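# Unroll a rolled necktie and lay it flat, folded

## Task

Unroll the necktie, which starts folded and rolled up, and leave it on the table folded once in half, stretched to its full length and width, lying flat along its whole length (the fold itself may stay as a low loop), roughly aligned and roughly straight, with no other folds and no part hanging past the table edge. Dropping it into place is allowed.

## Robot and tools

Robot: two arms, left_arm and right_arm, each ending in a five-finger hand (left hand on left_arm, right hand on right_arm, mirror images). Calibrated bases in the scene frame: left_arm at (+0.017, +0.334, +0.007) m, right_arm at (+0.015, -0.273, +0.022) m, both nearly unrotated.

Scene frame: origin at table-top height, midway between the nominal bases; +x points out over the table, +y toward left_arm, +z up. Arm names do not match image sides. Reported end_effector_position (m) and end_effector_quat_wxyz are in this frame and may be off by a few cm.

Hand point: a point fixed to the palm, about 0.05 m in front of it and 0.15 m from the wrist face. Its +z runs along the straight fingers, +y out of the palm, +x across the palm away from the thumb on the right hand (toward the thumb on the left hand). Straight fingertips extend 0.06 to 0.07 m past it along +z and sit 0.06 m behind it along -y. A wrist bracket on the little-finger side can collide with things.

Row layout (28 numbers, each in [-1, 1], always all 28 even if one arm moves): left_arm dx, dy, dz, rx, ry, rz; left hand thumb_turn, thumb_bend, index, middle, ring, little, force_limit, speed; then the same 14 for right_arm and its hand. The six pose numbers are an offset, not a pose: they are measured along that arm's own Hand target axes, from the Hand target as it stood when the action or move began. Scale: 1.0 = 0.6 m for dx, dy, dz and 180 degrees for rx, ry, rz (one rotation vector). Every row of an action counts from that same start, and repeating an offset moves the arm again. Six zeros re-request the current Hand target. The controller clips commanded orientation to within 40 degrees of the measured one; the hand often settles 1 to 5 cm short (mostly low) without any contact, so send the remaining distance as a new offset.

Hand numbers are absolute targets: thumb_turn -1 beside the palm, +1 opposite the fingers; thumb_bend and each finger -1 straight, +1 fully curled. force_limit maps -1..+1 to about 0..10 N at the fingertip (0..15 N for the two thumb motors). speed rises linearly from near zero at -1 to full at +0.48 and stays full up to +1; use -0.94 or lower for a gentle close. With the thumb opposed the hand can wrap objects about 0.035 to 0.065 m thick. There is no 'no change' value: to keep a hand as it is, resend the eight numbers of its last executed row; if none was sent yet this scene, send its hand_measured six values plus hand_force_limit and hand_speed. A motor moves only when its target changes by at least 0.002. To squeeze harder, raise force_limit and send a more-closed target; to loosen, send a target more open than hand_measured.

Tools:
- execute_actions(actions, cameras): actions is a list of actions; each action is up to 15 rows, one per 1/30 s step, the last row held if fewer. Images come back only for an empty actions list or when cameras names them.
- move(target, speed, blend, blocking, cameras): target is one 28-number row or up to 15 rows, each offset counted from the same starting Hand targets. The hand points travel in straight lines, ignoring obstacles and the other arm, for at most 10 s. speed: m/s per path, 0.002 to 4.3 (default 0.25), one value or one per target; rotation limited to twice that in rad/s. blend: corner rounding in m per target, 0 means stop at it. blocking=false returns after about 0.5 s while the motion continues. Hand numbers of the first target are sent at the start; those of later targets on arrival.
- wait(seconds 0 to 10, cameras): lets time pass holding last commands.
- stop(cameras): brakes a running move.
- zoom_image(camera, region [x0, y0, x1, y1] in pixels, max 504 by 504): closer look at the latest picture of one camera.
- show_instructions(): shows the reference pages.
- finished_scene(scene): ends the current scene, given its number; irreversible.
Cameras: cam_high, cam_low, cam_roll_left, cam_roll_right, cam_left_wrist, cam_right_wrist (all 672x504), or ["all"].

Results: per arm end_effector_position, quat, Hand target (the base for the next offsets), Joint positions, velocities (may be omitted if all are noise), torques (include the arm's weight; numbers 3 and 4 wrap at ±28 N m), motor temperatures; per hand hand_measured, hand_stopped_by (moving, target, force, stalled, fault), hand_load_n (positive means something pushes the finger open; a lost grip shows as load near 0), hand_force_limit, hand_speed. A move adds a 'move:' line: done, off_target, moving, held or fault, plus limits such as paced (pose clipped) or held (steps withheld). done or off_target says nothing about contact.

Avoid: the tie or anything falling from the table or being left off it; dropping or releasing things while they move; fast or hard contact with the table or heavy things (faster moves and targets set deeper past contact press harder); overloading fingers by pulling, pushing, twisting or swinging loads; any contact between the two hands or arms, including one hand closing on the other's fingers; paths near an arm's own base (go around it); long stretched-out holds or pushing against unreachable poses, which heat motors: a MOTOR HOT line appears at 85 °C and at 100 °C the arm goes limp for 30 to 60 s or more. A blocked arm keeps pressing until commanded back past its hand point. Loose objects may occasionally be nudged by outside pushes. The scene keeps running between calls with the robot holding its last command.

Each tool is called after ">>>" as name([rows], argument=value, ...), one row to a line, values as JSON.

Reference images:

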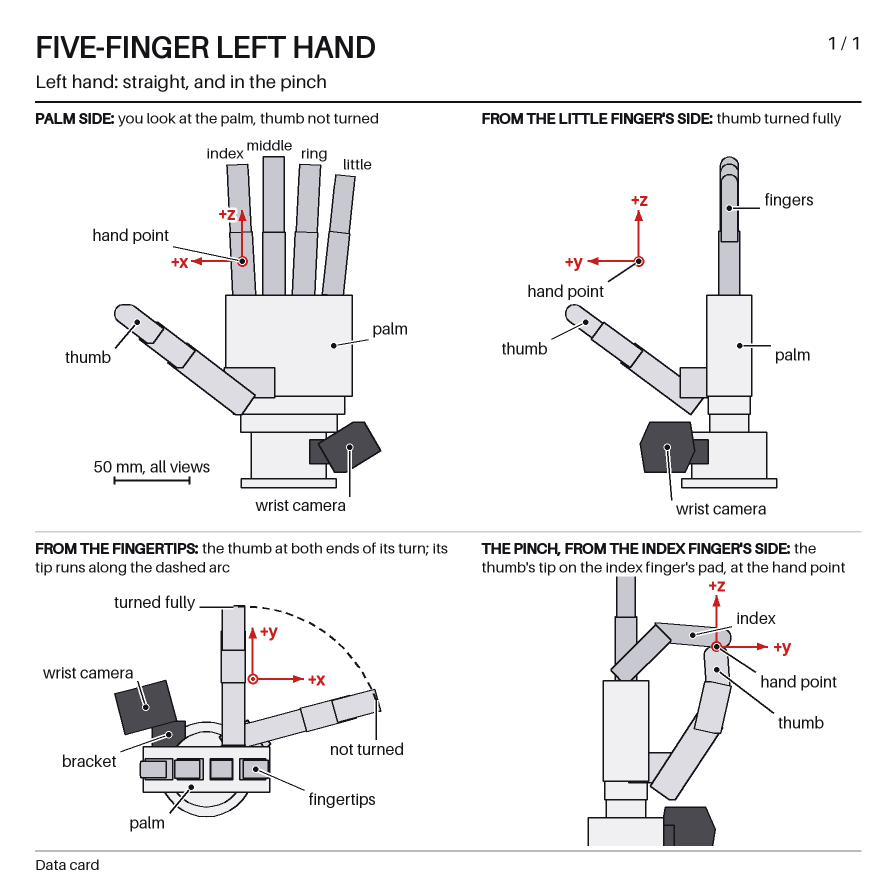

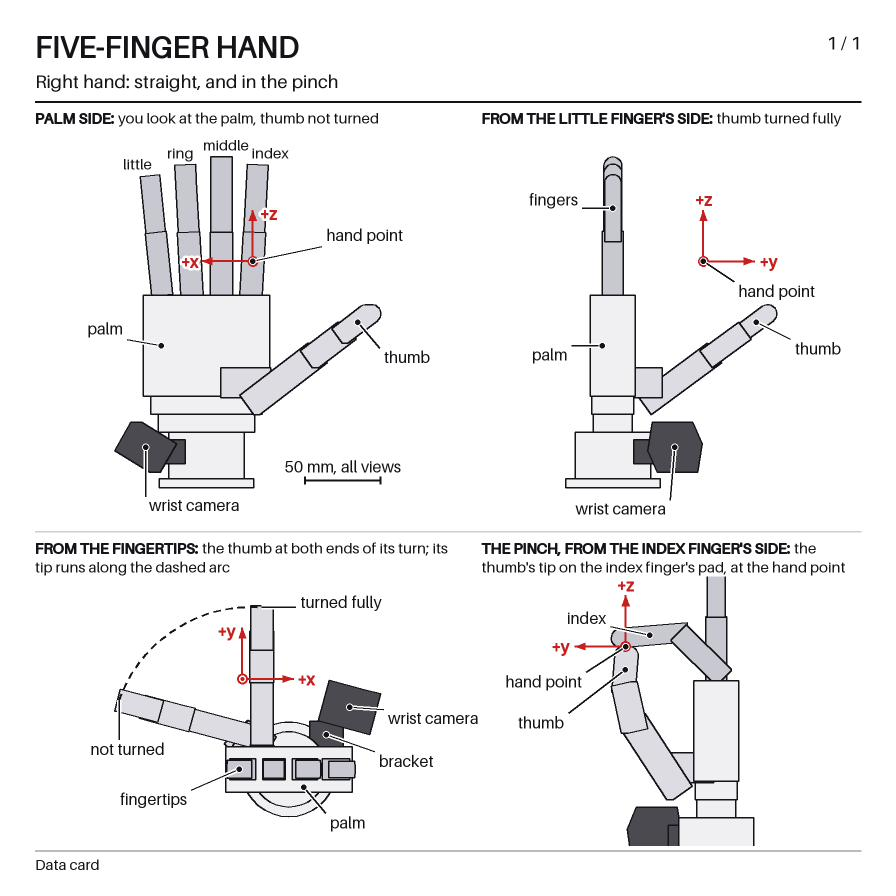

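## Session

>>> execute_actions(actions=[])

Scene clock: 0.00 s.
left_arm: end_effector_position=(+0.9631, +0.2341, +0.1870) hand_measured=(-1.000, -1.000, -1.000, -1.000, -1.000, -1.000) hand_load_n=(+0.0, +0.0, +0.0, -0.5, +0.0, +0.0) hand_stopped_by=(target, target, target, target, target, target) hand_force_limit=0.00 hand_speed=-0.80 end_effector_quat_wxyz=(-0.303, +0.674, -0.407, +0.537) | right_arm: end_effector_position=(+0.8589, -0.1475, +0.1508) hand_measured=(-1.000, -1.000, -1.000, -1.000, -1.000, -1.000) hand_load_n=(+0.0, +0.0, +0.0, +0.0, +0.0, +0.0) hand_stopped_by=(target, target, target, target, target, target) hand_force_limit=0.00 hand_speed=-0.80 end_effector_quat_wxyz=(-0.536, +0.684, -0.207, +0.451)
Joint positions: left_arm=[-0.053 2.301 2.072 -0.014 -0.019 -0.519] | right_arm=[0.043 2.162 1.594 0.544 -0.553 -0.418]
Joint velocities: within noise
Joint torques (N m): no reading
Motor temperatures (°C): left_arm=[26 34 28 23 24 24] | right_arm=[24 33 23 24 22 22]
Heat: left arm: hottest shoulder 34 °C; right arm: hottest shoulder 33 °C.
Hand target: left_arm +0.9680, +0.2338, +0.1865; -0.304, +0.672, -0.405, +0.540 | right_arm +0.8648, -0.1474, +0.1593; -0.538, +0.679, -0.201, +0.457
camera_calibration:
cam_left_wrist: T_world_to_cam=[[0.256032, 0.206756, 0.944298, -0.466476], [-0.481242, -0.819939, 0.310009, 0.59646], [0.838364, -0.533808, -0.110431, -0.547447], [0, 0, 0, 1]] pos_world=[0.865434, 0.293276, 0.195129]
cam_right_wrist: T_world_to_cam=[[0.363309, -0.50989, -0.779756, -0.266387], [-0.810102, 0.24048, -0.5347, 0.805201], [0.460154, 0.825943, -0.325694, -0.107024], [0, 0, 0, 1]] pos_world=[0.798323, -0.241068, 0.187967]

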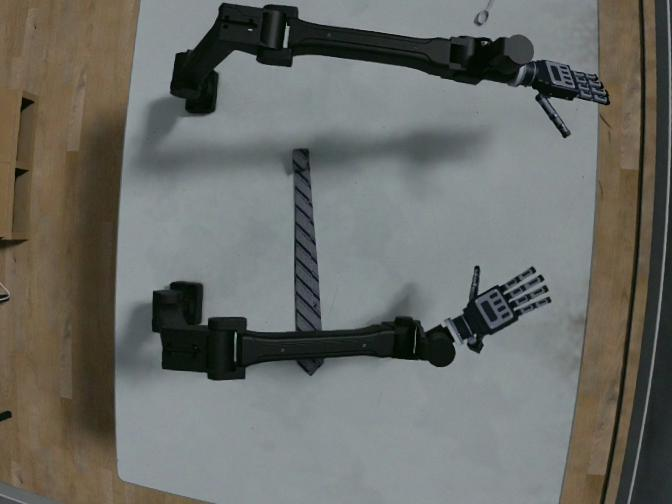

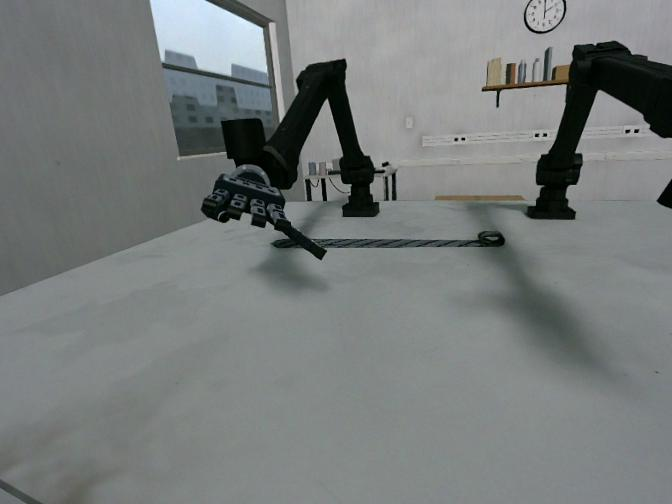

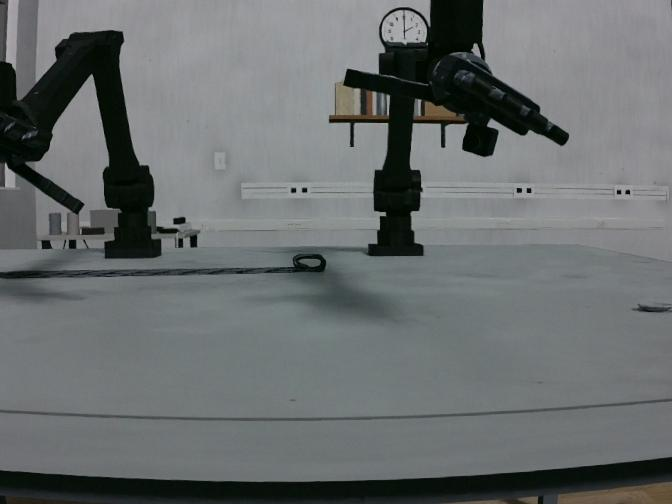

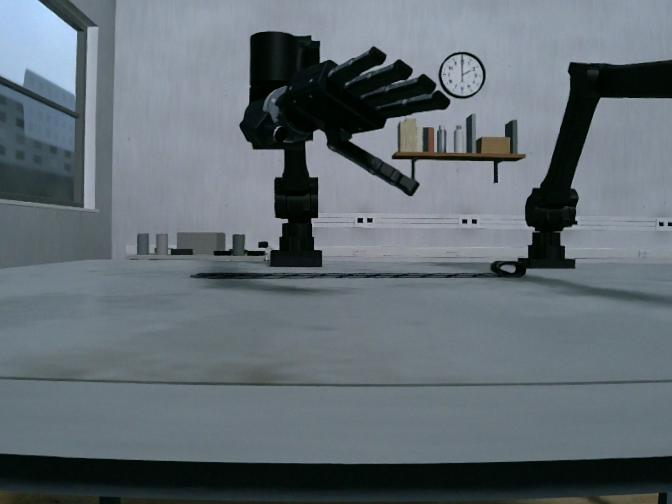

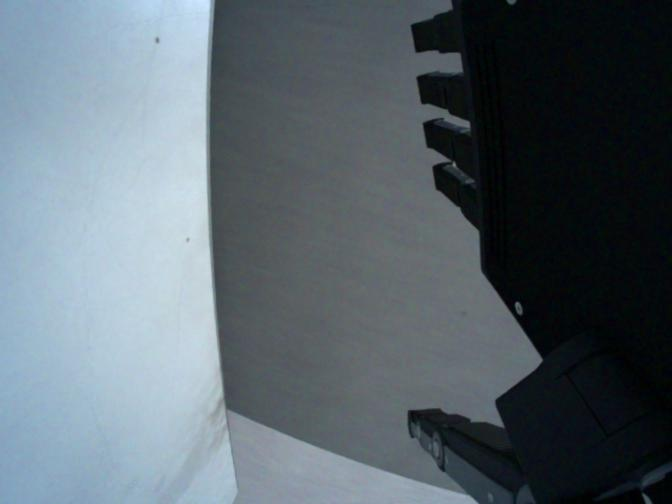

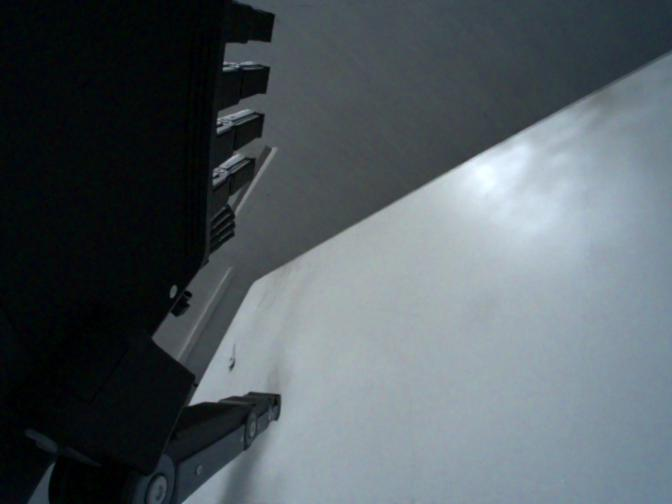

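>>> zoom_image(camera="cam_roll_left", region=[260, 230, 360, 290])

>>> zoom_image(camera="cam_low", region=[440, 210, 540, 270])

Scaled by 5.040 from the camera's 672x504 image, which has a finer 960x720 frame.

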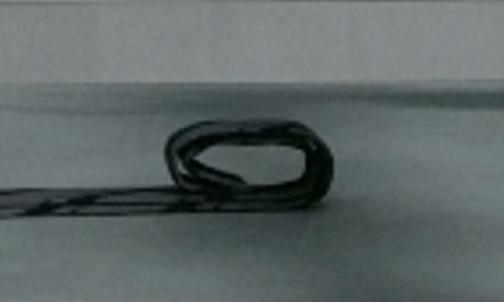

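Scaled by 5.040 from the camera's 672x504 image, which has a finer 960x720 frame.

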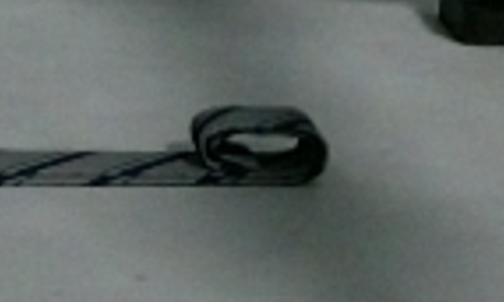

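>>> move(target=[-0.837,-0.415,-0.213,0.093,-0.164,-0.045,-1,-1,-1,-1,-1,-1,0,-0.8,0,0,0,0,0,0,-1,-1,-1,-1,-1,-1,0,-0.8], speed=0.4)

>>> move(target=[0,0,0,0,0,0,-1,-1,-1,-1,-1,-1,0,-0.8,-0.837,-0.315,-0.492,-0.0594,-0.3295,0.0507,1,-0.75,-1,-1,-1,-1,-0.4,0], speed=0.3, cameras=["cam_roll_left","cam_right_wrist","cam_high","cam_low"])

>>> zoom_image(camera="cam_roll_left", region=[230, 190, 390, 290])

Scene clock: 22.03 s.
left_arm: end_effector_position=(+0.8348, +0.7989, +0.1930) hand_measured=(-1.000, -1.000, -1.000, -1.000, -1.000, -1.000) hand_load_n=(+0.0, +0.0, +0.0, -0.5, +0.0, -0.5) hand_stopped_by=(target, target, target, target, target, target) hand_force_limit=0.00 hand_speed=-0.80 end_effector_quat_wxyz=(-0.454, +0.765, -0.180, +0.420) | right_arm: end_effector_position=(+0.8589, -0.1475, +0.1508) hand_measured=(-1.000, -1.000, -1.000, -1.000, -1.000, -1.000) hand_load_n=(+0.0, +0.0, +0.0, +0.0, +0.0, -0.5) hand_stopped_by=(target, target, target, target, target, target) hand_force_limit=0.00 hand_speed=-0.80 end_effector_quat_wxyz=(-0.536, +0.684, -0.207, +0.451)
Joint positions: left_arm=[0.57 2.262 2.016 0.009 -0.019 -0.519] | right_arm=[0.043 2.162 1.594 0.544 -0.553 -0.418]
Joint torques (N m): left_arm=[-0.73 -21.3 13.64 1.61 0.02 0.07] | right_arm=[1.08 -19.08 8.81 2.4 0.02 -0.08]
Motor temperatures (°C): left_arm=[26 38 33 23 23 24] | right_arm=[24 34 24 24 22 22]
Heat: left arm: hottest shoulder 38 °C; right arm: hottest shoulder 34 °C.
Hand target: left_arm +0.8532, +0.7972, +0.1869; -0.452, +0.762, -0.185, +0.424 | right_arm +0.8648, -0.1474, +0.1593; -0.538, +0.679, -0.201, +0.457
Off the commanded pose: left_arm 0.020 m, 1 deg | right_arm 0.010 m, 1 deg.
move: off_target (left_arm)

Scene clock: 24.70 s.
left_arm: end_effector_position=(+0.8348, +0.7989, +0.1930) hand_measured=(-1.000, -1.000, -1.000, -1.000, -1.000, -1.000) hand_load_n=(-0.5, +0.0, +0.0, +0.0, +0.0, +0.0) hand_stopped_by=(target, target, target, target, target, target) hand_force_limit=0.00 hand_speed=-0.80 end_effector_quat_wxyz=(-0.454, +0.765, -0.180, +0.420) | right_arm: end_effector_position=(+0.3239, +0.1433, +0.1279) hand_measured=(+1.000, -0.750, -1.000, -1.000, -1.000, -1.000) hand_load_n=(+0.0, +0.0, +0.0, +0.0, +0.0, +0.0) hand_stopped_by=(target, target, target, target, target, target) hand_force_limit=-0.40 hand_speed=0.00 end_effector_quat_wxyz=(-0.539, +0.842, +0.008, +0.001)
Joint positions: left_arm=[0.57 2.262 2.016 0.009 -0.019 -0.519] | right_arm=[0.682 1.506 0.873 -0.016 -0.803 -0.511]
Joint torques (N m): left_arm=[-0.73 -21.25 13.6 1.62 0.02 0.07] | right_arm=[0.56 -10.58 6.6 1.42 -0.24 0.04]
Heat: left arm: hottest shoulder 38 °C; right arm: hottest shoulder 34 °C.
Hand target: left_arm +0.8532, +0.7972, +0.1869; -0.452, +0.762, -0.185, +0.424 | right_arm +0.3248, +0.1400, +0.1301; -0.537, +0.843, +0.000, +0.000
Off the commanded pose: left_arm 0.020 m, 1 deg | right_arm 0.004 m, 1 deg.
move: off_target (left_arm)
camera_calibration:
cam_right_wrist: T_world_to_cam=[[0.281118, -0.363031, -0.888359, 0.077851], [-0.799315, -0.600866, -0.00739438, 0.339248], [-0.5311, 0.712157, -0.459091, 0.246002], [0, 0, 0, 1]] pos_world=[0.379932, 0.0569127, 0.184605]
Images, in order (width x height): cam_high 672x504, cam_low 672x504, cam_roll_left 672x504, cam_right_wrist 672x504.

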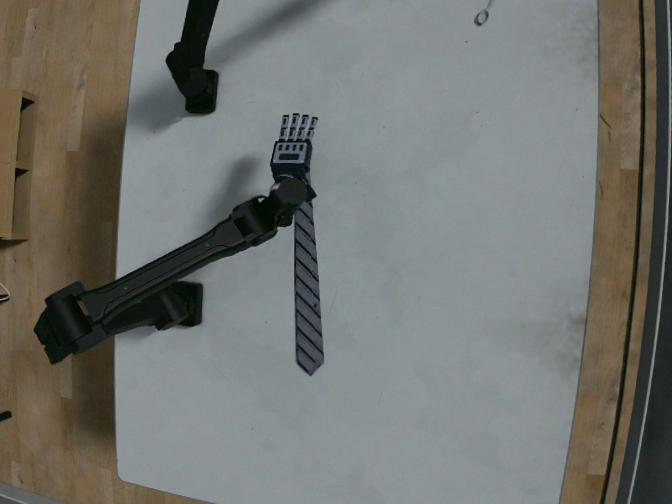

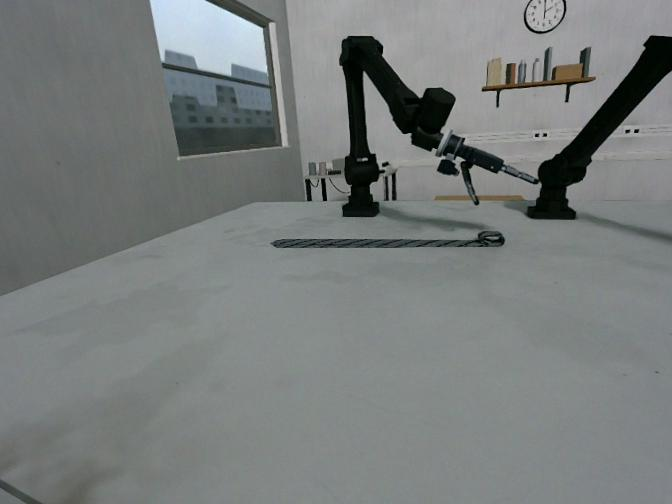

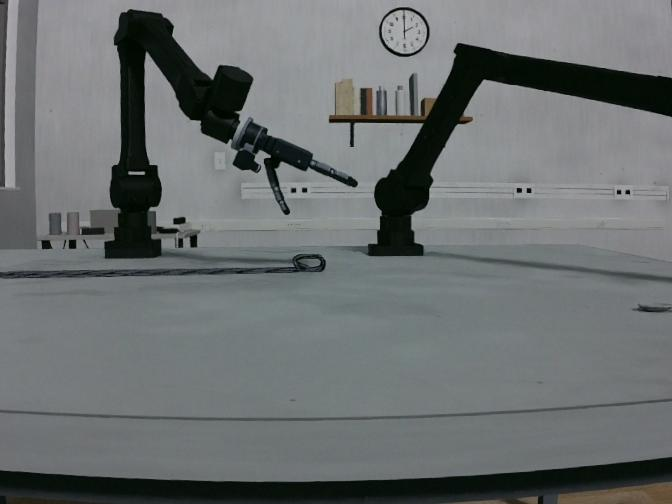

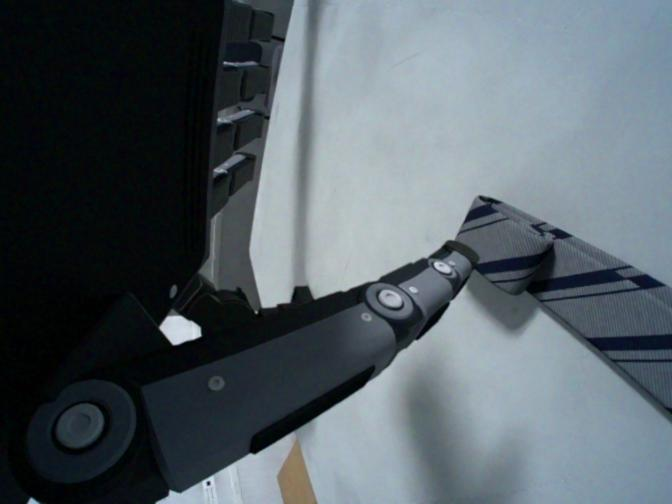

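Scaled by 3.150 from the camera's 672x504 image, which has a finer 960x720 frame.

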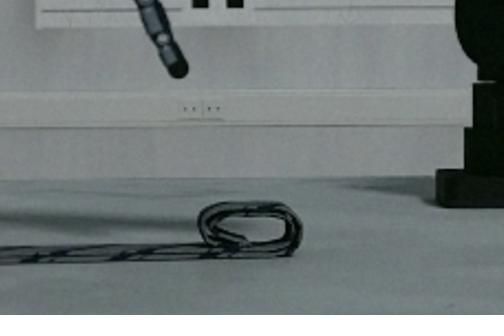

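>>> move(target=[0,0,0,0,0,0,-1,-1,-1,-1,-1,-1,0,-0.8,0,0.11,0.099,0,0,0,1,-0.75,-1,-1,-1,-1,-0.4,0], speed=0.1, cameras=["cam_roll_left","cam_right_wrist"])

>>> zoom_image(camera="cam_roll_left", region=[230, 190, 390, 290])

Scene clock: 31.87 s.
left_arm: end_effector_position=(+0.8348, +0.7989, +0.1930) hand_measured=(-1.000, -1.000, -1.000, -1.000, -1.000, -1.000) hand_load_n=(+0.0, +0.0, -0.5, +0.0, +0.0, +0.0) hand_stopped_by=(target, target, target, target, target, target) hand_force_limit=0.00 hand_speed=-0.80 end_effector_quat_wxyz=(-0.454, +0.765, -0.180, +0.420) | right_arm: end_effector_position=(+0.3270, +0.1631, +0.0475) hand_measured=(+1.000, -0.750, -1.000, -1.000, -1.000, -1.000) hand_load_n=(+0.0, +0.0, +0.0, +0.0, +0.0, +0.0) hand_stopped_by=(target, target, target, target, target, target) hand_force_limit=-0.40 hand_speed=0.00 end_effector_quat_wxyz=(-0.536, +0.844, +0.001, +0.001)
Joint positions: left_arm=[0.57 2.262 2.016 0.009 -0.019 -0.519] | right_arm=[0.715 1.702 0.837 0.233 -0.767 -0.473]
Joint torques (N m): left_arm=[-0.67 -21.19 13.61 1.61 0.03 0.07] | right_arm=[1.67 -10.87 5.38 2.65 -0.2 0.03]
Heat: left arm: hottest shoulder 37 °C; right arm: hottest shoulder 34 °C.
Hand target: left_arm +0.8532, +0.7972, +0.1869; -0.452, +0.762, -0.185, +0.424 | right_arm +0.3247, +0.1659, +0.0451; -0.537, +0.843, +0.000, +0.000
Off the commanded pose: left_arm 0.020 m, 1 deg | right_arm 0.004 m, 0 deg.
move: off_target (left_arm)
camera_calibration:
cam_right_wrist: T_world_to_cam=[[0.269851, -0.372091, -0.888104, 0.0179948], [-0.806882, -0.590709, 0.00231857, 0.353381], [-0.525473, 0.715969, -0.459637, 0.19418], [0, 0, 0, 1]] pos_world=[0.382317, 0.0764142, 0.104414]
Images, in order (width x height): cam_roll_left 672x504, cam_right_wrist 672x504.

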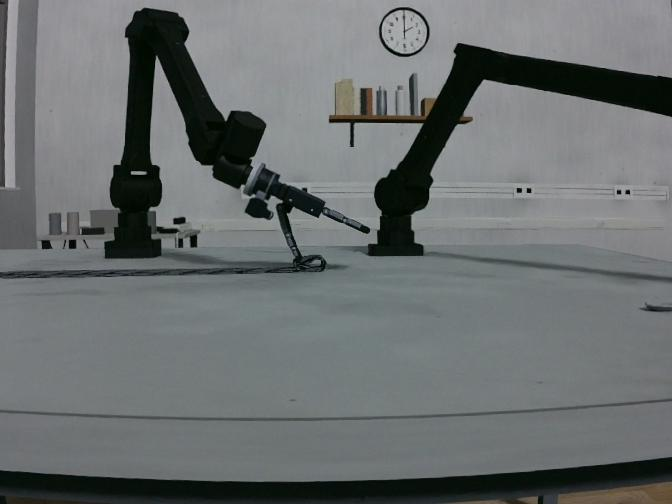

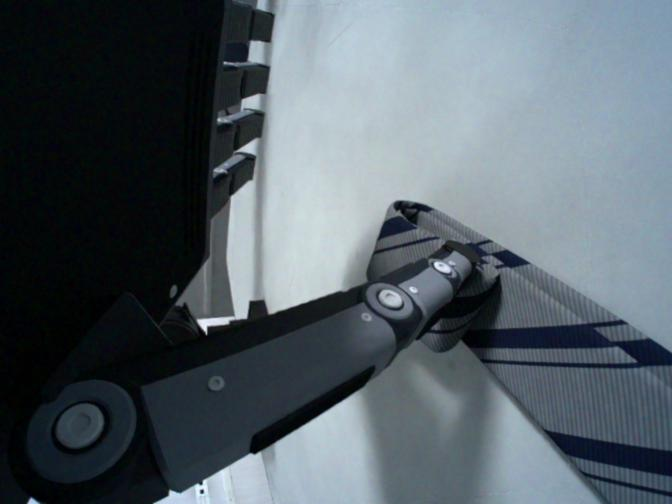

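Scaled by 3.150 from the camera's 672x504 image, which has a finer 960x720 frame.

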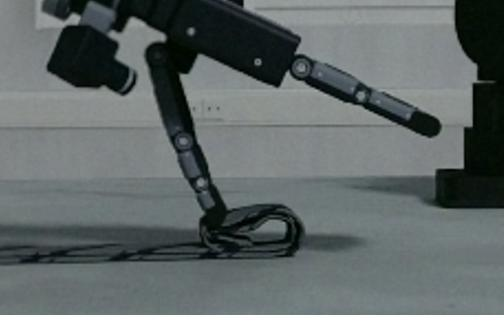

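>>> move(target=[0,0,0,0,0,0,-1,-1,-1,-1,-1,-1,0,-0.8,0,-0.083,0.21,0,0,0,1,-0.75,-1,-1,-1,-1,-0.4,0], speed=0.1, cameras=["cam_roll_left","cam_right_wrist"])

>>> zoom_image(camera="cam_roll_left", region=[230, 190, 450, 290])

Scene clock: 37.70 s.
left_arm: end_effector_position=(+0.8348, +0.7989, +0.1930) hand_measured=(-1.000, -1.000, -1.000, -1.000, -1.000, -1.000) hand_load_n=(+0.0, +0.0, +0.0, +0.0, +0.0, +0.0) hand_stopped_by=(target, target, target, target, target, target) hand_force_limit=0.00 hand_speed=-0.80 end_effector_quat_wxyz=(-0.454, +0.765, -0.180, +0.420) | right_arm: end_effector_position=(+0.3226, +0.2923, +0.0450) hand_measured=(+1.000, -0.750, -1.000, -1.000, -1.000, -1.000) hand_load_n=(+0.0, -1.0, +0.0, +0.0, +0.0, +0.0) hand_stopped_by=(target, target, target, target, target, target) hand_force_limit=-0.40 hand_speed=0.00 end_effector_quat_wxyz=(-0.540, +0.842, +0.002, +0.003)
Joint positions: left_arm=[0.57 2.262 2.016 0.009 -0.019 -0.519] | right_arm=[0.906 1.885 1.089 0.262 -0.608 -0.333]
Joint torques (N m): left_arm=[-0.73 -21.13 13.61 1.61 0.02 0.07] | right_arm=[1.67 -12.34 8.18 2.03 -0.03 -0.02]
Heat: left arm: hottest shoulder 37 °C; right arm: hottest shoulder 34 °C.
Hand target: left_arm +0.8532, +0.7972, +0.1869; -0.452, +0.762, -0.185, +0.424 | right_arm +0.3250, +0.3012, +0.0370; -0.537, +0.843, +0.000, +0.000
Off the commanded pose: left_arm 0.020 m, 1 deg | right_arm 0.012 m, 0 deg.
move: off_target (left_arm, right_arm)
camera_calibration:
cam_right_wrist: T_world_to_cam=[[0.273168, -0.3648, -0.890112, 0.0618472], [-0.807032, -0.59048, -0.00567191, 0.426568], [-0.523525, 0.719899, -0.455706, 0.0961783], [0, 0, 0, 1]] pos_world=[0.377711, 0.205203, 0.101299]
Images, in order (width x height): cam_roll_left 672x504, cam_right_wrist 672x504.

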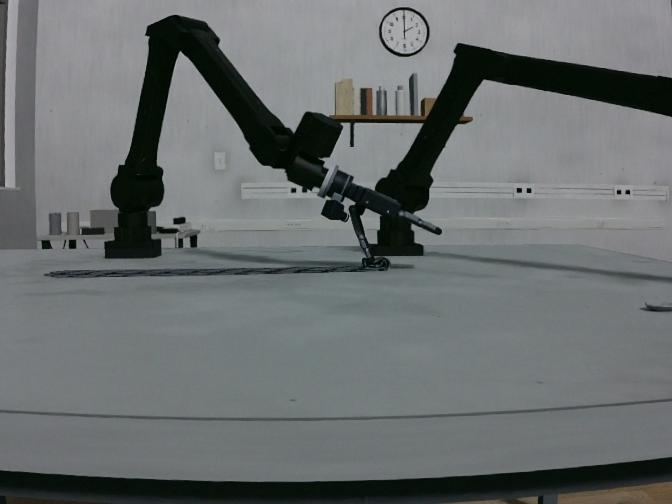

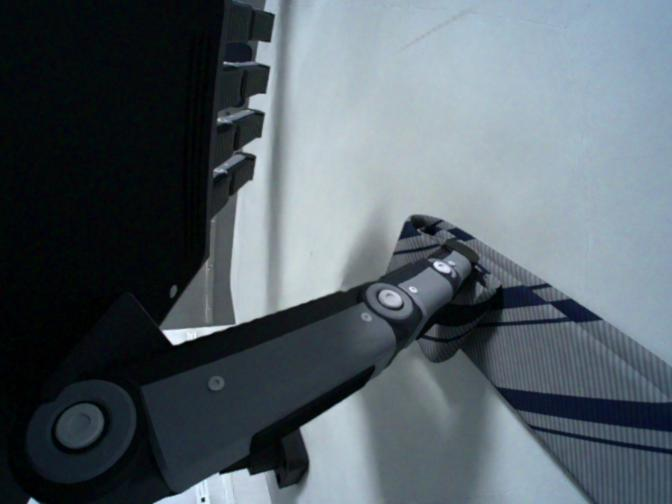

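Scaled by 2.291 from the camera's 672x504 image, which has a finer 960x720 frame.

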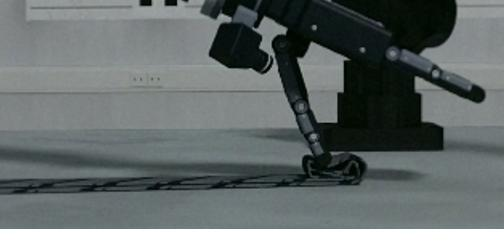

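>>> move(target=[0,0,0,0,0,0,-1,-1,-1,-1,-1,-1,0,-0.8,0,-0.12,-0.056,0,0,0,1,-0.75,-1,-1,-1,-1,-0.4,0], speed=0.15, cameras=["cam_roll_left","cam_right_wrist","cam_high"])

>>> zoom_image(camera="cam_roll_left", region=[310, 190, 470, 290])

Scene clock: 44.70 s.
left_arm: end_effector_position=(+0.8348, +0.7989, +0.1930) hand_measured=(-1.000, -1.000, -1.000, -1.000, -1.000, -1.000) hand_load_n=(-0.5, +0.0, +0.0, +0.0, +0.0, +0.0) hand_stopped_by=(target, target, target, target, target, target) hand_force_limit=0.00 hand_speed=-0.80 end_effector_quat_wxyz=(-0.454, +0.765, -0.180, +0.420) | right_arm: end_effector_position=(+0.3216, +0.2908, +0.1086) hand_measured=(+1.000, -0.750, -1.000, -1.000, -1.000, -1.000) hand_load_n=(+0.0, +0.0, +0.0, +0.0, +0.0, +0.0) hand_stopped_by=(target, target, target, target, target, target) hand_force_limit=-0.40 hand_speed=0.00 end_effector_quat_wxyz=(-0.534, +0.846, -0.002, -0.001)
Joint positions: left_arm=[0.57 2.262 2.016 0.009 -0.019 -0.519] | right_arm=[0.906 1.77 1.139 0.079 -0.607 -0.333]
Joint torques (N m): left_arm=[-0.67 -21.19 13.63 1.61 0.02 0.07] | right_arm=[1.73 -13.45 9.25 1.58 -0.11 -0.02]
Heat: left arm: hottest shoulder 37 °C; right arm: hottest shoulder 34 °C.
Hand target: left_arm +0.8532, +0.7972, +0.1869; -0.452, +0.762, -0.185, +0.424 | right_arm +0.3249, +0.3011, +0.1163; -0.537, +0.843, +0.000, +0.000
Off the commanded pose: left_arm 0.020 m, 1 deg | right_arm 0.013 m, 1 deg.
move: off_target (left_arm, right_arm)
camera_calibration:
cam_right_wrist: T_world_to_cam=[[0.263405, -0.377685, -0.887678, 0.124864], [-0.807769, -0.589395, 0.0110794, 0.423358], [-0.527377, 0.714121, -0.460331, 0.129198], [0, 0, 0, 1]] pos_world=[0.377222, 0.204421, 0.165622]
Images, in order (width x height): cam_high 672x504, cam_roll_left 672x504, cam_right_wrist 672x504.

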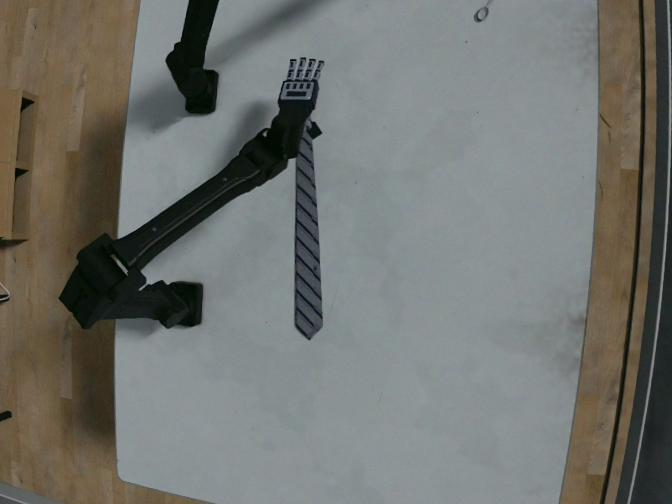

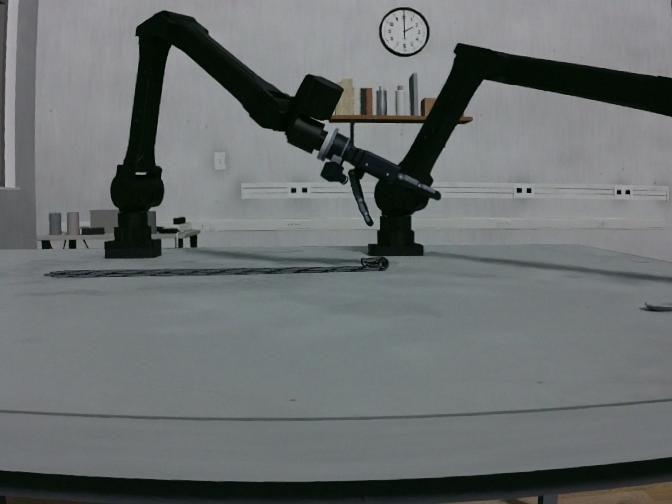

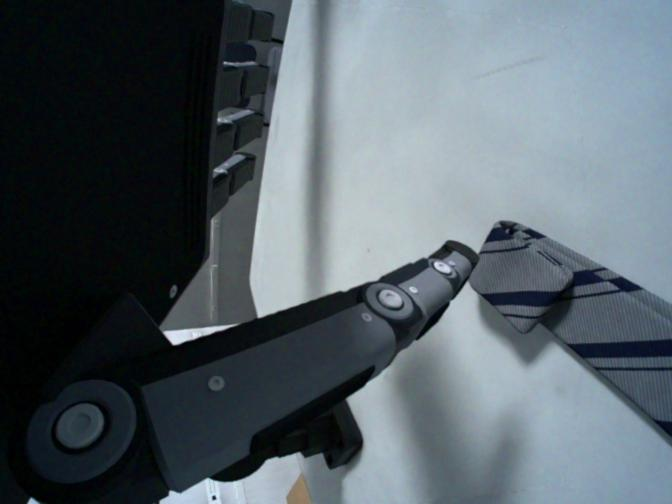

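Scaled by 3.150 from the camera's 672x504 image, which has a finer 960x720 frame.

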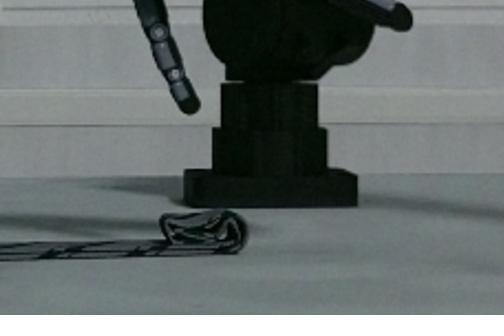

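>>> move(target=[0,0,0,0,0,0,-1,-1,-1,-1,-1,-1,0,-0.8,0,0.0975,0.051,0,0,0,1,-0.75,-1,-1,-1,-1,-0.4,0], speed=0.1, cameras=["cam_roll_left"])

>>> zoom_image(camera="cam_roll_left", region=[310, 190, 470, 290])

>>> move(target=[0,0,0,0,0,0,-1,-1,-1,-1,-1,-1,0,-0.8,0,-0.065,0.155,0,0,0,1,-0.75,-1,-1,-1,-1,-0.4,0], speed=0.15, cameras=["cam_roll_left","cam_right_wrist"])

>>> zoom_image(camera="cam_roll_left", region=[310, 190, 470, 290])

Scene clock: 55.87 s.
left_arm: end_effector_position=(+0.8348, +0.7989, +0.1930) hand_measured=(-1.000, -1.000, -1.000, -1.000, -1.000, -1.000) hand_load_n=(+0.0, +0.0, +0.0, +0.0, +0.0, +0.0) hand_stopped_by=(target, target, target, target, target, target) hand_force_limit=0.00 hand_speed=-0.80 end_effector_quat_wxyz=(-0.454, +0.765, -0.180, +0.420) | right_arm: end_effector_position=(+0.3275, +0.3001, +0.0539) hand_measured=(+1.000, -0.750, -1.000, -1.000, -1.000, -1.000) hand_load_n=(+0.5, +0.0, +0.0, +0.0, +0.0, +0.0) hand_stopped_by=(target, target, target, target, target, target) hand_force_limit=-0.40 hand_speed=0.00 end_effector_quat_wxyz=(-0.535, +0.845, +0.000, +0.001)
Joint positions: left_arm=[0.57 2.262 2.016 0.009 -0.019 -0.519] | right_arm=[0.908 1.886 1.129 0.211 -0.604 -0.333]
Joint torques (N m): left_arm=[-0.73 -21.19 13.63 1.62 0.02 0.06] | right_arm=[1.73 -13.92 6.37 2.8 -0.09 0]
Motor temperatures (°C): left_arm=[26 37 38 23 23 23] | right_arm=[24 34 25 24 22 22]
Heat: left arm: hottest elbow 38 °C; right arm: hottest shoulder 34 °C.
Hand target: left_arm +0.8532, +0.7972, +0.1869; -0.452, +0.762, -0.185, +0.424 | right_arm +0.3249, +0.3043, +0.0506; -0.537, +0.843, +0.000, +0.000
Off the commanded pose: left_arm 0.020 m, 1 deg | right_arm 0.006 m, 0 deg.
move: off_target (left_arm)
Images, in order (width x height): cam_roll_left 672x504.

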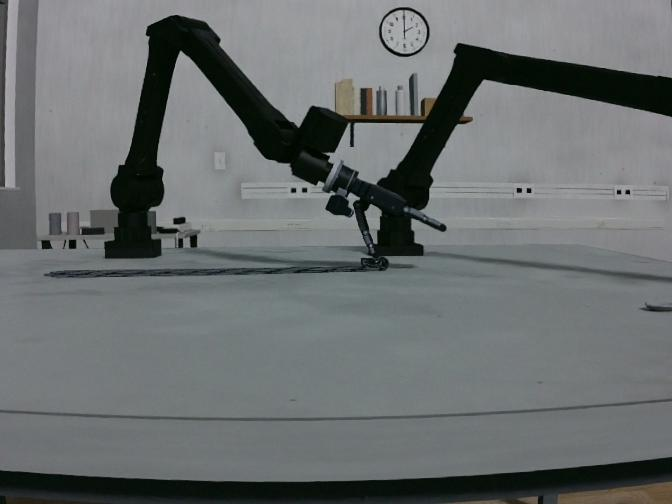

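Scaled by 3.150 from the camera's 672x504 image, which has a finer 960x720 frame.

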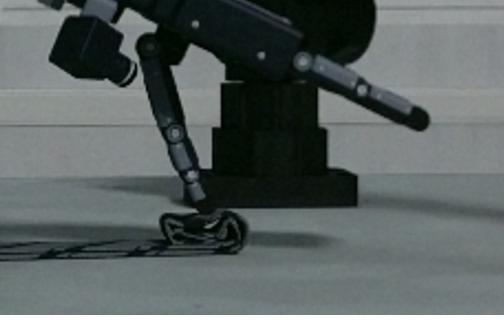

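Scene clock: 57.00 s.
left_arm: end_effector_position=(+0.8348, +0.7989, +0.1930) hand_measured=(-1.000, -1.000, -1.000, -1.000, -1.000, -1.000) hand_load_n=(+0.0, +0.0, +0.0, +0.0, +0.0, +0.0) hand_stopped_by=(target, target, target, target, target, target) hand_force_limit=0.00 hand_speed=-0.80 end_effector_quat_wxyz=(-0.454, +0.765, -0.180, +0.420) | right_arm: end_effector_position=(+0.3190, +0.3942, +0.0431) hand_measured=(+1.000, -0.750, -1.000, -1.000, -1.000, -1.000) hand_load_n=(+0.0, +0.0, +0.0, +0.0, +0.0, +0.0) hand_stopped_by=(target, target, target, target, target, target) hand_force_limit=-0.40 hand_speed=0.00 end_effector_quat_wxyz=(-0.534, +0.845, +0.004, +0.000)
Joint positions: left_arm=[0.57 2.262 2.016 0.009 -0.019 -0.519] | right_arm=[1.015 2.047 1.366 0.165 -0.517 -0.277]
Joint torques (N m): left_arm=[-0.73 -21.19 13.6 1.62 0.02 0.07] | right_arm=[1.49 -15.85 9.66 1.62 -0.04 0.02]
Heat: left arm: hottest elbow 38 °C; right arm: hottest shoulder 34 °C.
Hand target: left_arm +0.8532, +0.7972, +0.1869; -0.452, +0.762, -0.185, +0.424 | right_arm +0.3250, +0.4049, +0.0465; -0.537, +0.843, +0.000, +0.000
Off the commanded pose: left_arm 0.020 m, 1 deg | right_arm 0.013 m, 1 deg.
move: off_target (left_arm, right_arm)
camera_calibration:
cam_right_wrist: T_world_to_cam=[[0.272442, -0.373839, -0.886577, 0.102012], [-0.803296, -0.595565, 0.00427923, 0.484176], [-0.529614, 0.711018, -0.462561, 0.0258386], [0, 0, 0, 1]] pos_world=[0.374828, 0.308122, 0.100322]
Images, in order (width x height): cam_roll_left 672x504, cam_right_wrist 672x504.

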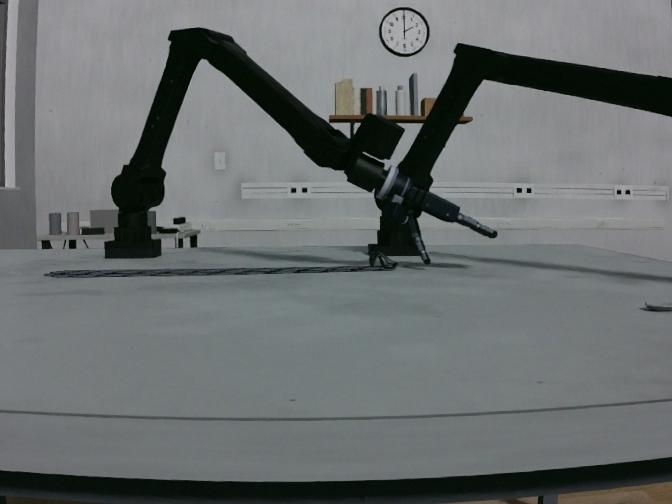

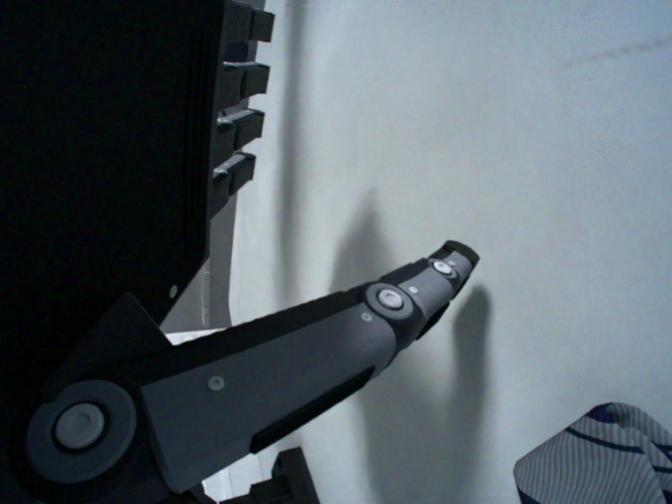

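Scaled by 3.150 from the camera's 672x504 image, which has a finer 960x720 frame.

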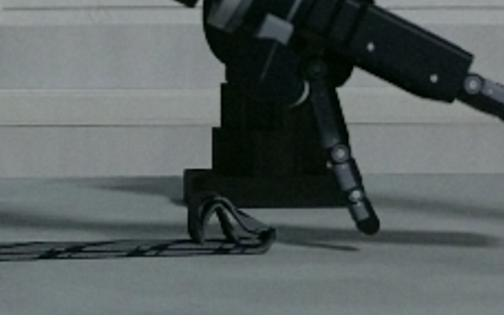

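>>> move([
  [0,0,0,0,0,0,-1,-1,-1,-1,-1,-1,0,-0.8,0,-0.083,-0.039,0,0,0,1,-0.75,-1,-1,-1,-1,-0.4,0],
  [0,0,0,0,0,0,-1,-1,-1,-1,-1,-1,0,-0.8,0,0.003,-0.223,0,0,0,1,-0.75,-1,-1,-1,-1,-0.4,0],
  [0,0,0,0,0,0,-1,-1,-1,-1,-1,-1,0,-0.8,0,0.0905,-0.182,0,0,0,1,-0.75,-1,-1,-1,-1,-0.4,0],
], speed=0.15, cameras=["cam_roll_left","cam_right_wrist"])

>>> zoom_image(camera="cam_roll_left", region=[310, 190, 470, 290])

Scene clock: 72.13 s.
left_arm: end_effector_position=(+0.8348, +0.7989, +0.1930) hand_measured=(-1.000, -1.000, -1.000, -1.000, -1.000, -1.000) hand_load_n=(+0.0, -0.5, +0.0, +0.0, +0.0, +0.0) hand_stopped_by=(target, target, target, target, target, target) hand_force_limit=0.00 hand_speed=-0.80 end_effector_quat_wxyz=(-0.454, +0.765, -0.180, +0.420) | right_arm: end_effector_position=(+0.3210, +0.2797, +0.0387) hand_measured=(+1.000, -0.750, -1.000, -1.000, -1.000, -1.000) hand_load_n=(+0.5, +0.0, +0.0, -0.5, +0.0, +0.0) hand_stopped_by=(target, target, target, target, target, target) hand_force_limit=-0.40 hand_speed=0.00 end_effector_quat_wxyz=(-0.530, +0.848, -0.008, -0.007)
Joint positions: left_arm=[0.57 2.262 2.016 0.009 -0.019 -0.519] | right_arm=[0.892 1.878 1.071 0.238 -0.618 -0.332]
Joint torques (N m): left_arm=[-0.67 -21.19 13.6 1.61 0.02 0.07] | right_arm=[0.97 -14.33 6.37 2.74 -0.39 -0.18]
Heat: left arm: hottest elbow 40 °C; right arm: hottest shoulder 35 °C.
Hand target: left_arm +0.8532, +0.7972, +0.1869; -0.452, +0.762, -0.185, +0.424 | right_arm +0.3248, +0.2830, +0.0434; -0.537, +0.843, +0.000, +0.000
Off the commanded pose: left_arm 0.020 m, 1 deg | right_arm 0.007 m, 2 deg.
move: off_target (left_arm)
camera_calibration:
cam_right_wrist: T_world_to_cam=[[0.246845, -0.387005, -0.888423, 0.0667646], [-0.810174, -0.585426, 0.0299129, 0.415982], [-0.531682, 0.712393, -0.458051, 0.10645], [0, 0, 0, 1]] pos_world=[0.377135, 0.193531, 0.0956314]
Images, in order (width x height): cam_roll_left 672x504, cam_right_wrist 672x504.

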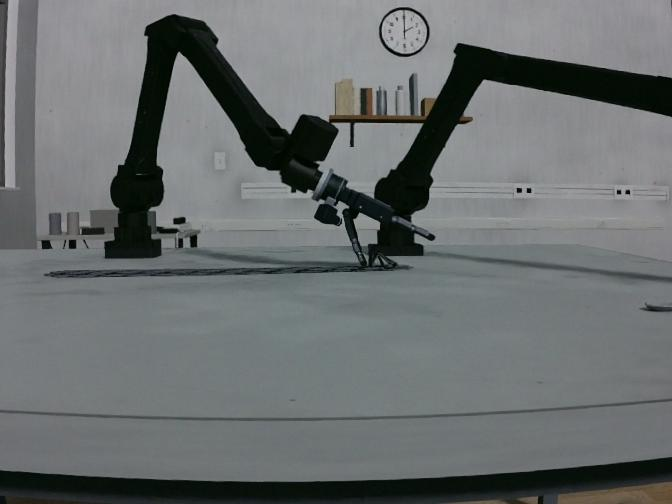

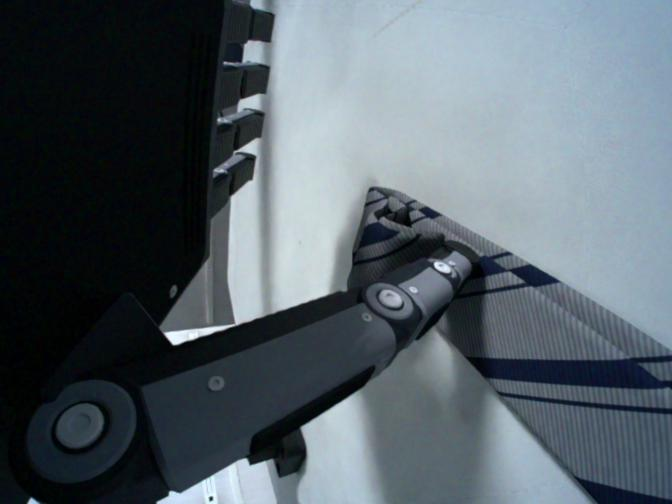

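Scaled by 3.150 from the camera's 672x504 image, which has a finer 960x720 frame.

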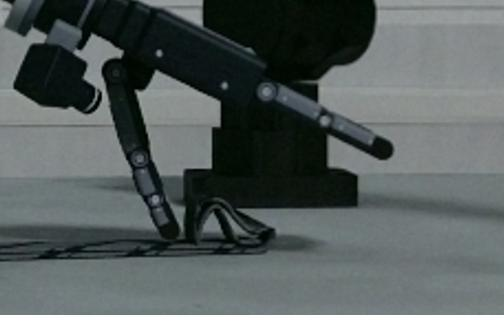

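>>> move(target=[0,0,0,0,0,0,-1,-1,-1,-1,-1,-1,0,-0.8,0,-0.103,0.173,0,0,0,1,-0.75,-1,-1,-1,-1,-0.4,0], speed=0.15, cameras=["cam_roll_left","cam_right_wrist"])

>>> zoom_image(camera="cam_roll_left", region=[310, 190, 470, 290])

Scene clock: 76.87 s.
left_arm: end_effector_position=(+0.8348, +0.7989, +0.1930) hand_measured=(-1.000, -1.000, -1.000, -1.000, -1.000, -1.000) hand_load_n=(-0.5, +0.0, +0.0, +0.0, +0.0, -0.5) hand_stopped_by=(target, target, target, target, target, target) hand_force_limit=0.00 hand_speed=-0.80 end_effector_quat_wxyz=(-0.454, +0.765, -0.180, +0.420) | right_arm: end_effector_position=(+0.3191, +0.3920, +0.0512) hand_measured=(+1.000, -0.750, -1.000, -1.000, -1.000, -1.000) hand_load_n=(+0.0, +0.0, +0.0, +0.0, +0.0, +0.0) hand_stopped_by=(target, target, target, target, target, target) hand_force_limit=-0.40 hand_speed=0.00 end_effector_quat_wxyz=(-0.534, +0.845, +0.003, +0.000)
Joint positions: left_arm=[0.57 2.262 2.016 0.009 -0.019 -0.519] | right_arm=[1.013 2.031 1.364 0.149 -0.518 -0.278]
Joint torques (N m): left_arm=[-0.73 -21.3 13.61 1.61 0.02 0.07] | right_arm=[1.2 -15.79 9.8 1.62 -0.04 0.03]
Heat: left arm: hottest elbow 40 °C; right arm: hottest shoulder 35 °C.
Hand target: left_arm +0.8532, +0.7972, +0.1869; -0.452, +0.762, -0.185, +0.424 | right_arm +0.3250, +0.4032, +0.0557; -0.537, +0.843, +0.000, +0.000
Off the commanded pose: left_arm 0.020 m, 1 deg | right_arm 0.013 m, 1 deg.
move: off_target (left_arm, right_arm)
camera_calibration:
cam_right_wrist: T_world_to_cam=[[0.271633, -0.374814, -0.886414, 0.109055], [-0.803645, -0.595085, 0.00535833, 0.482837], [-0.5295, 0.710907, -0.462862, 0.0312017], [0, 0, 0, 1]] pos_world=[0.374928, 0.306023, 0.108523]
Images, in order (width x height): cam_roll_left 672x504, cam_right_wrist 672x504.

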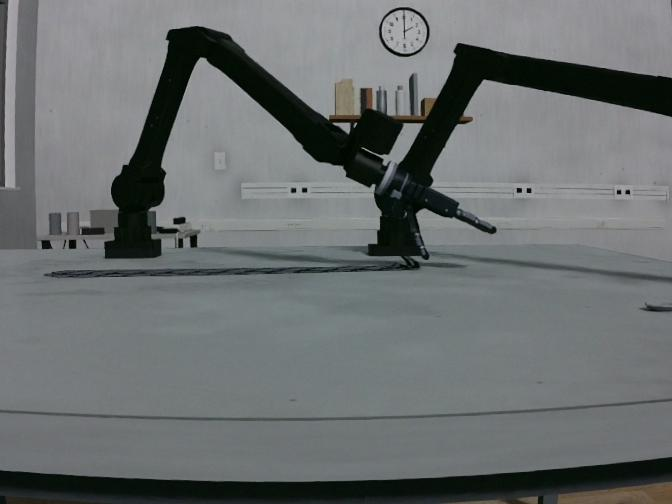

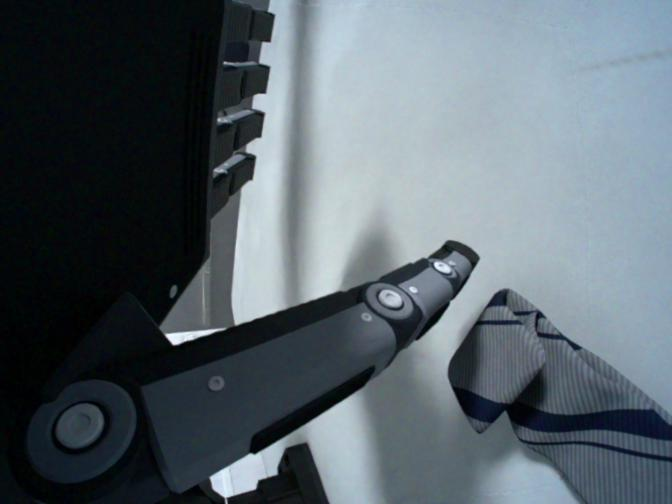

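Scaled by 3.150 from the camera's 672x504 image, which has a finer 960x720 frame.

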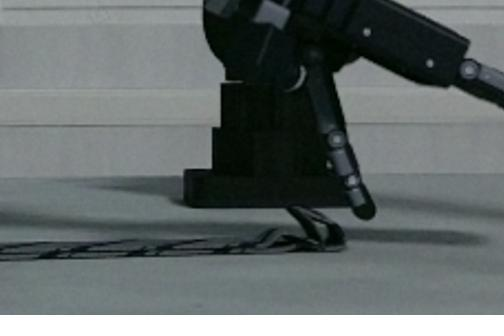

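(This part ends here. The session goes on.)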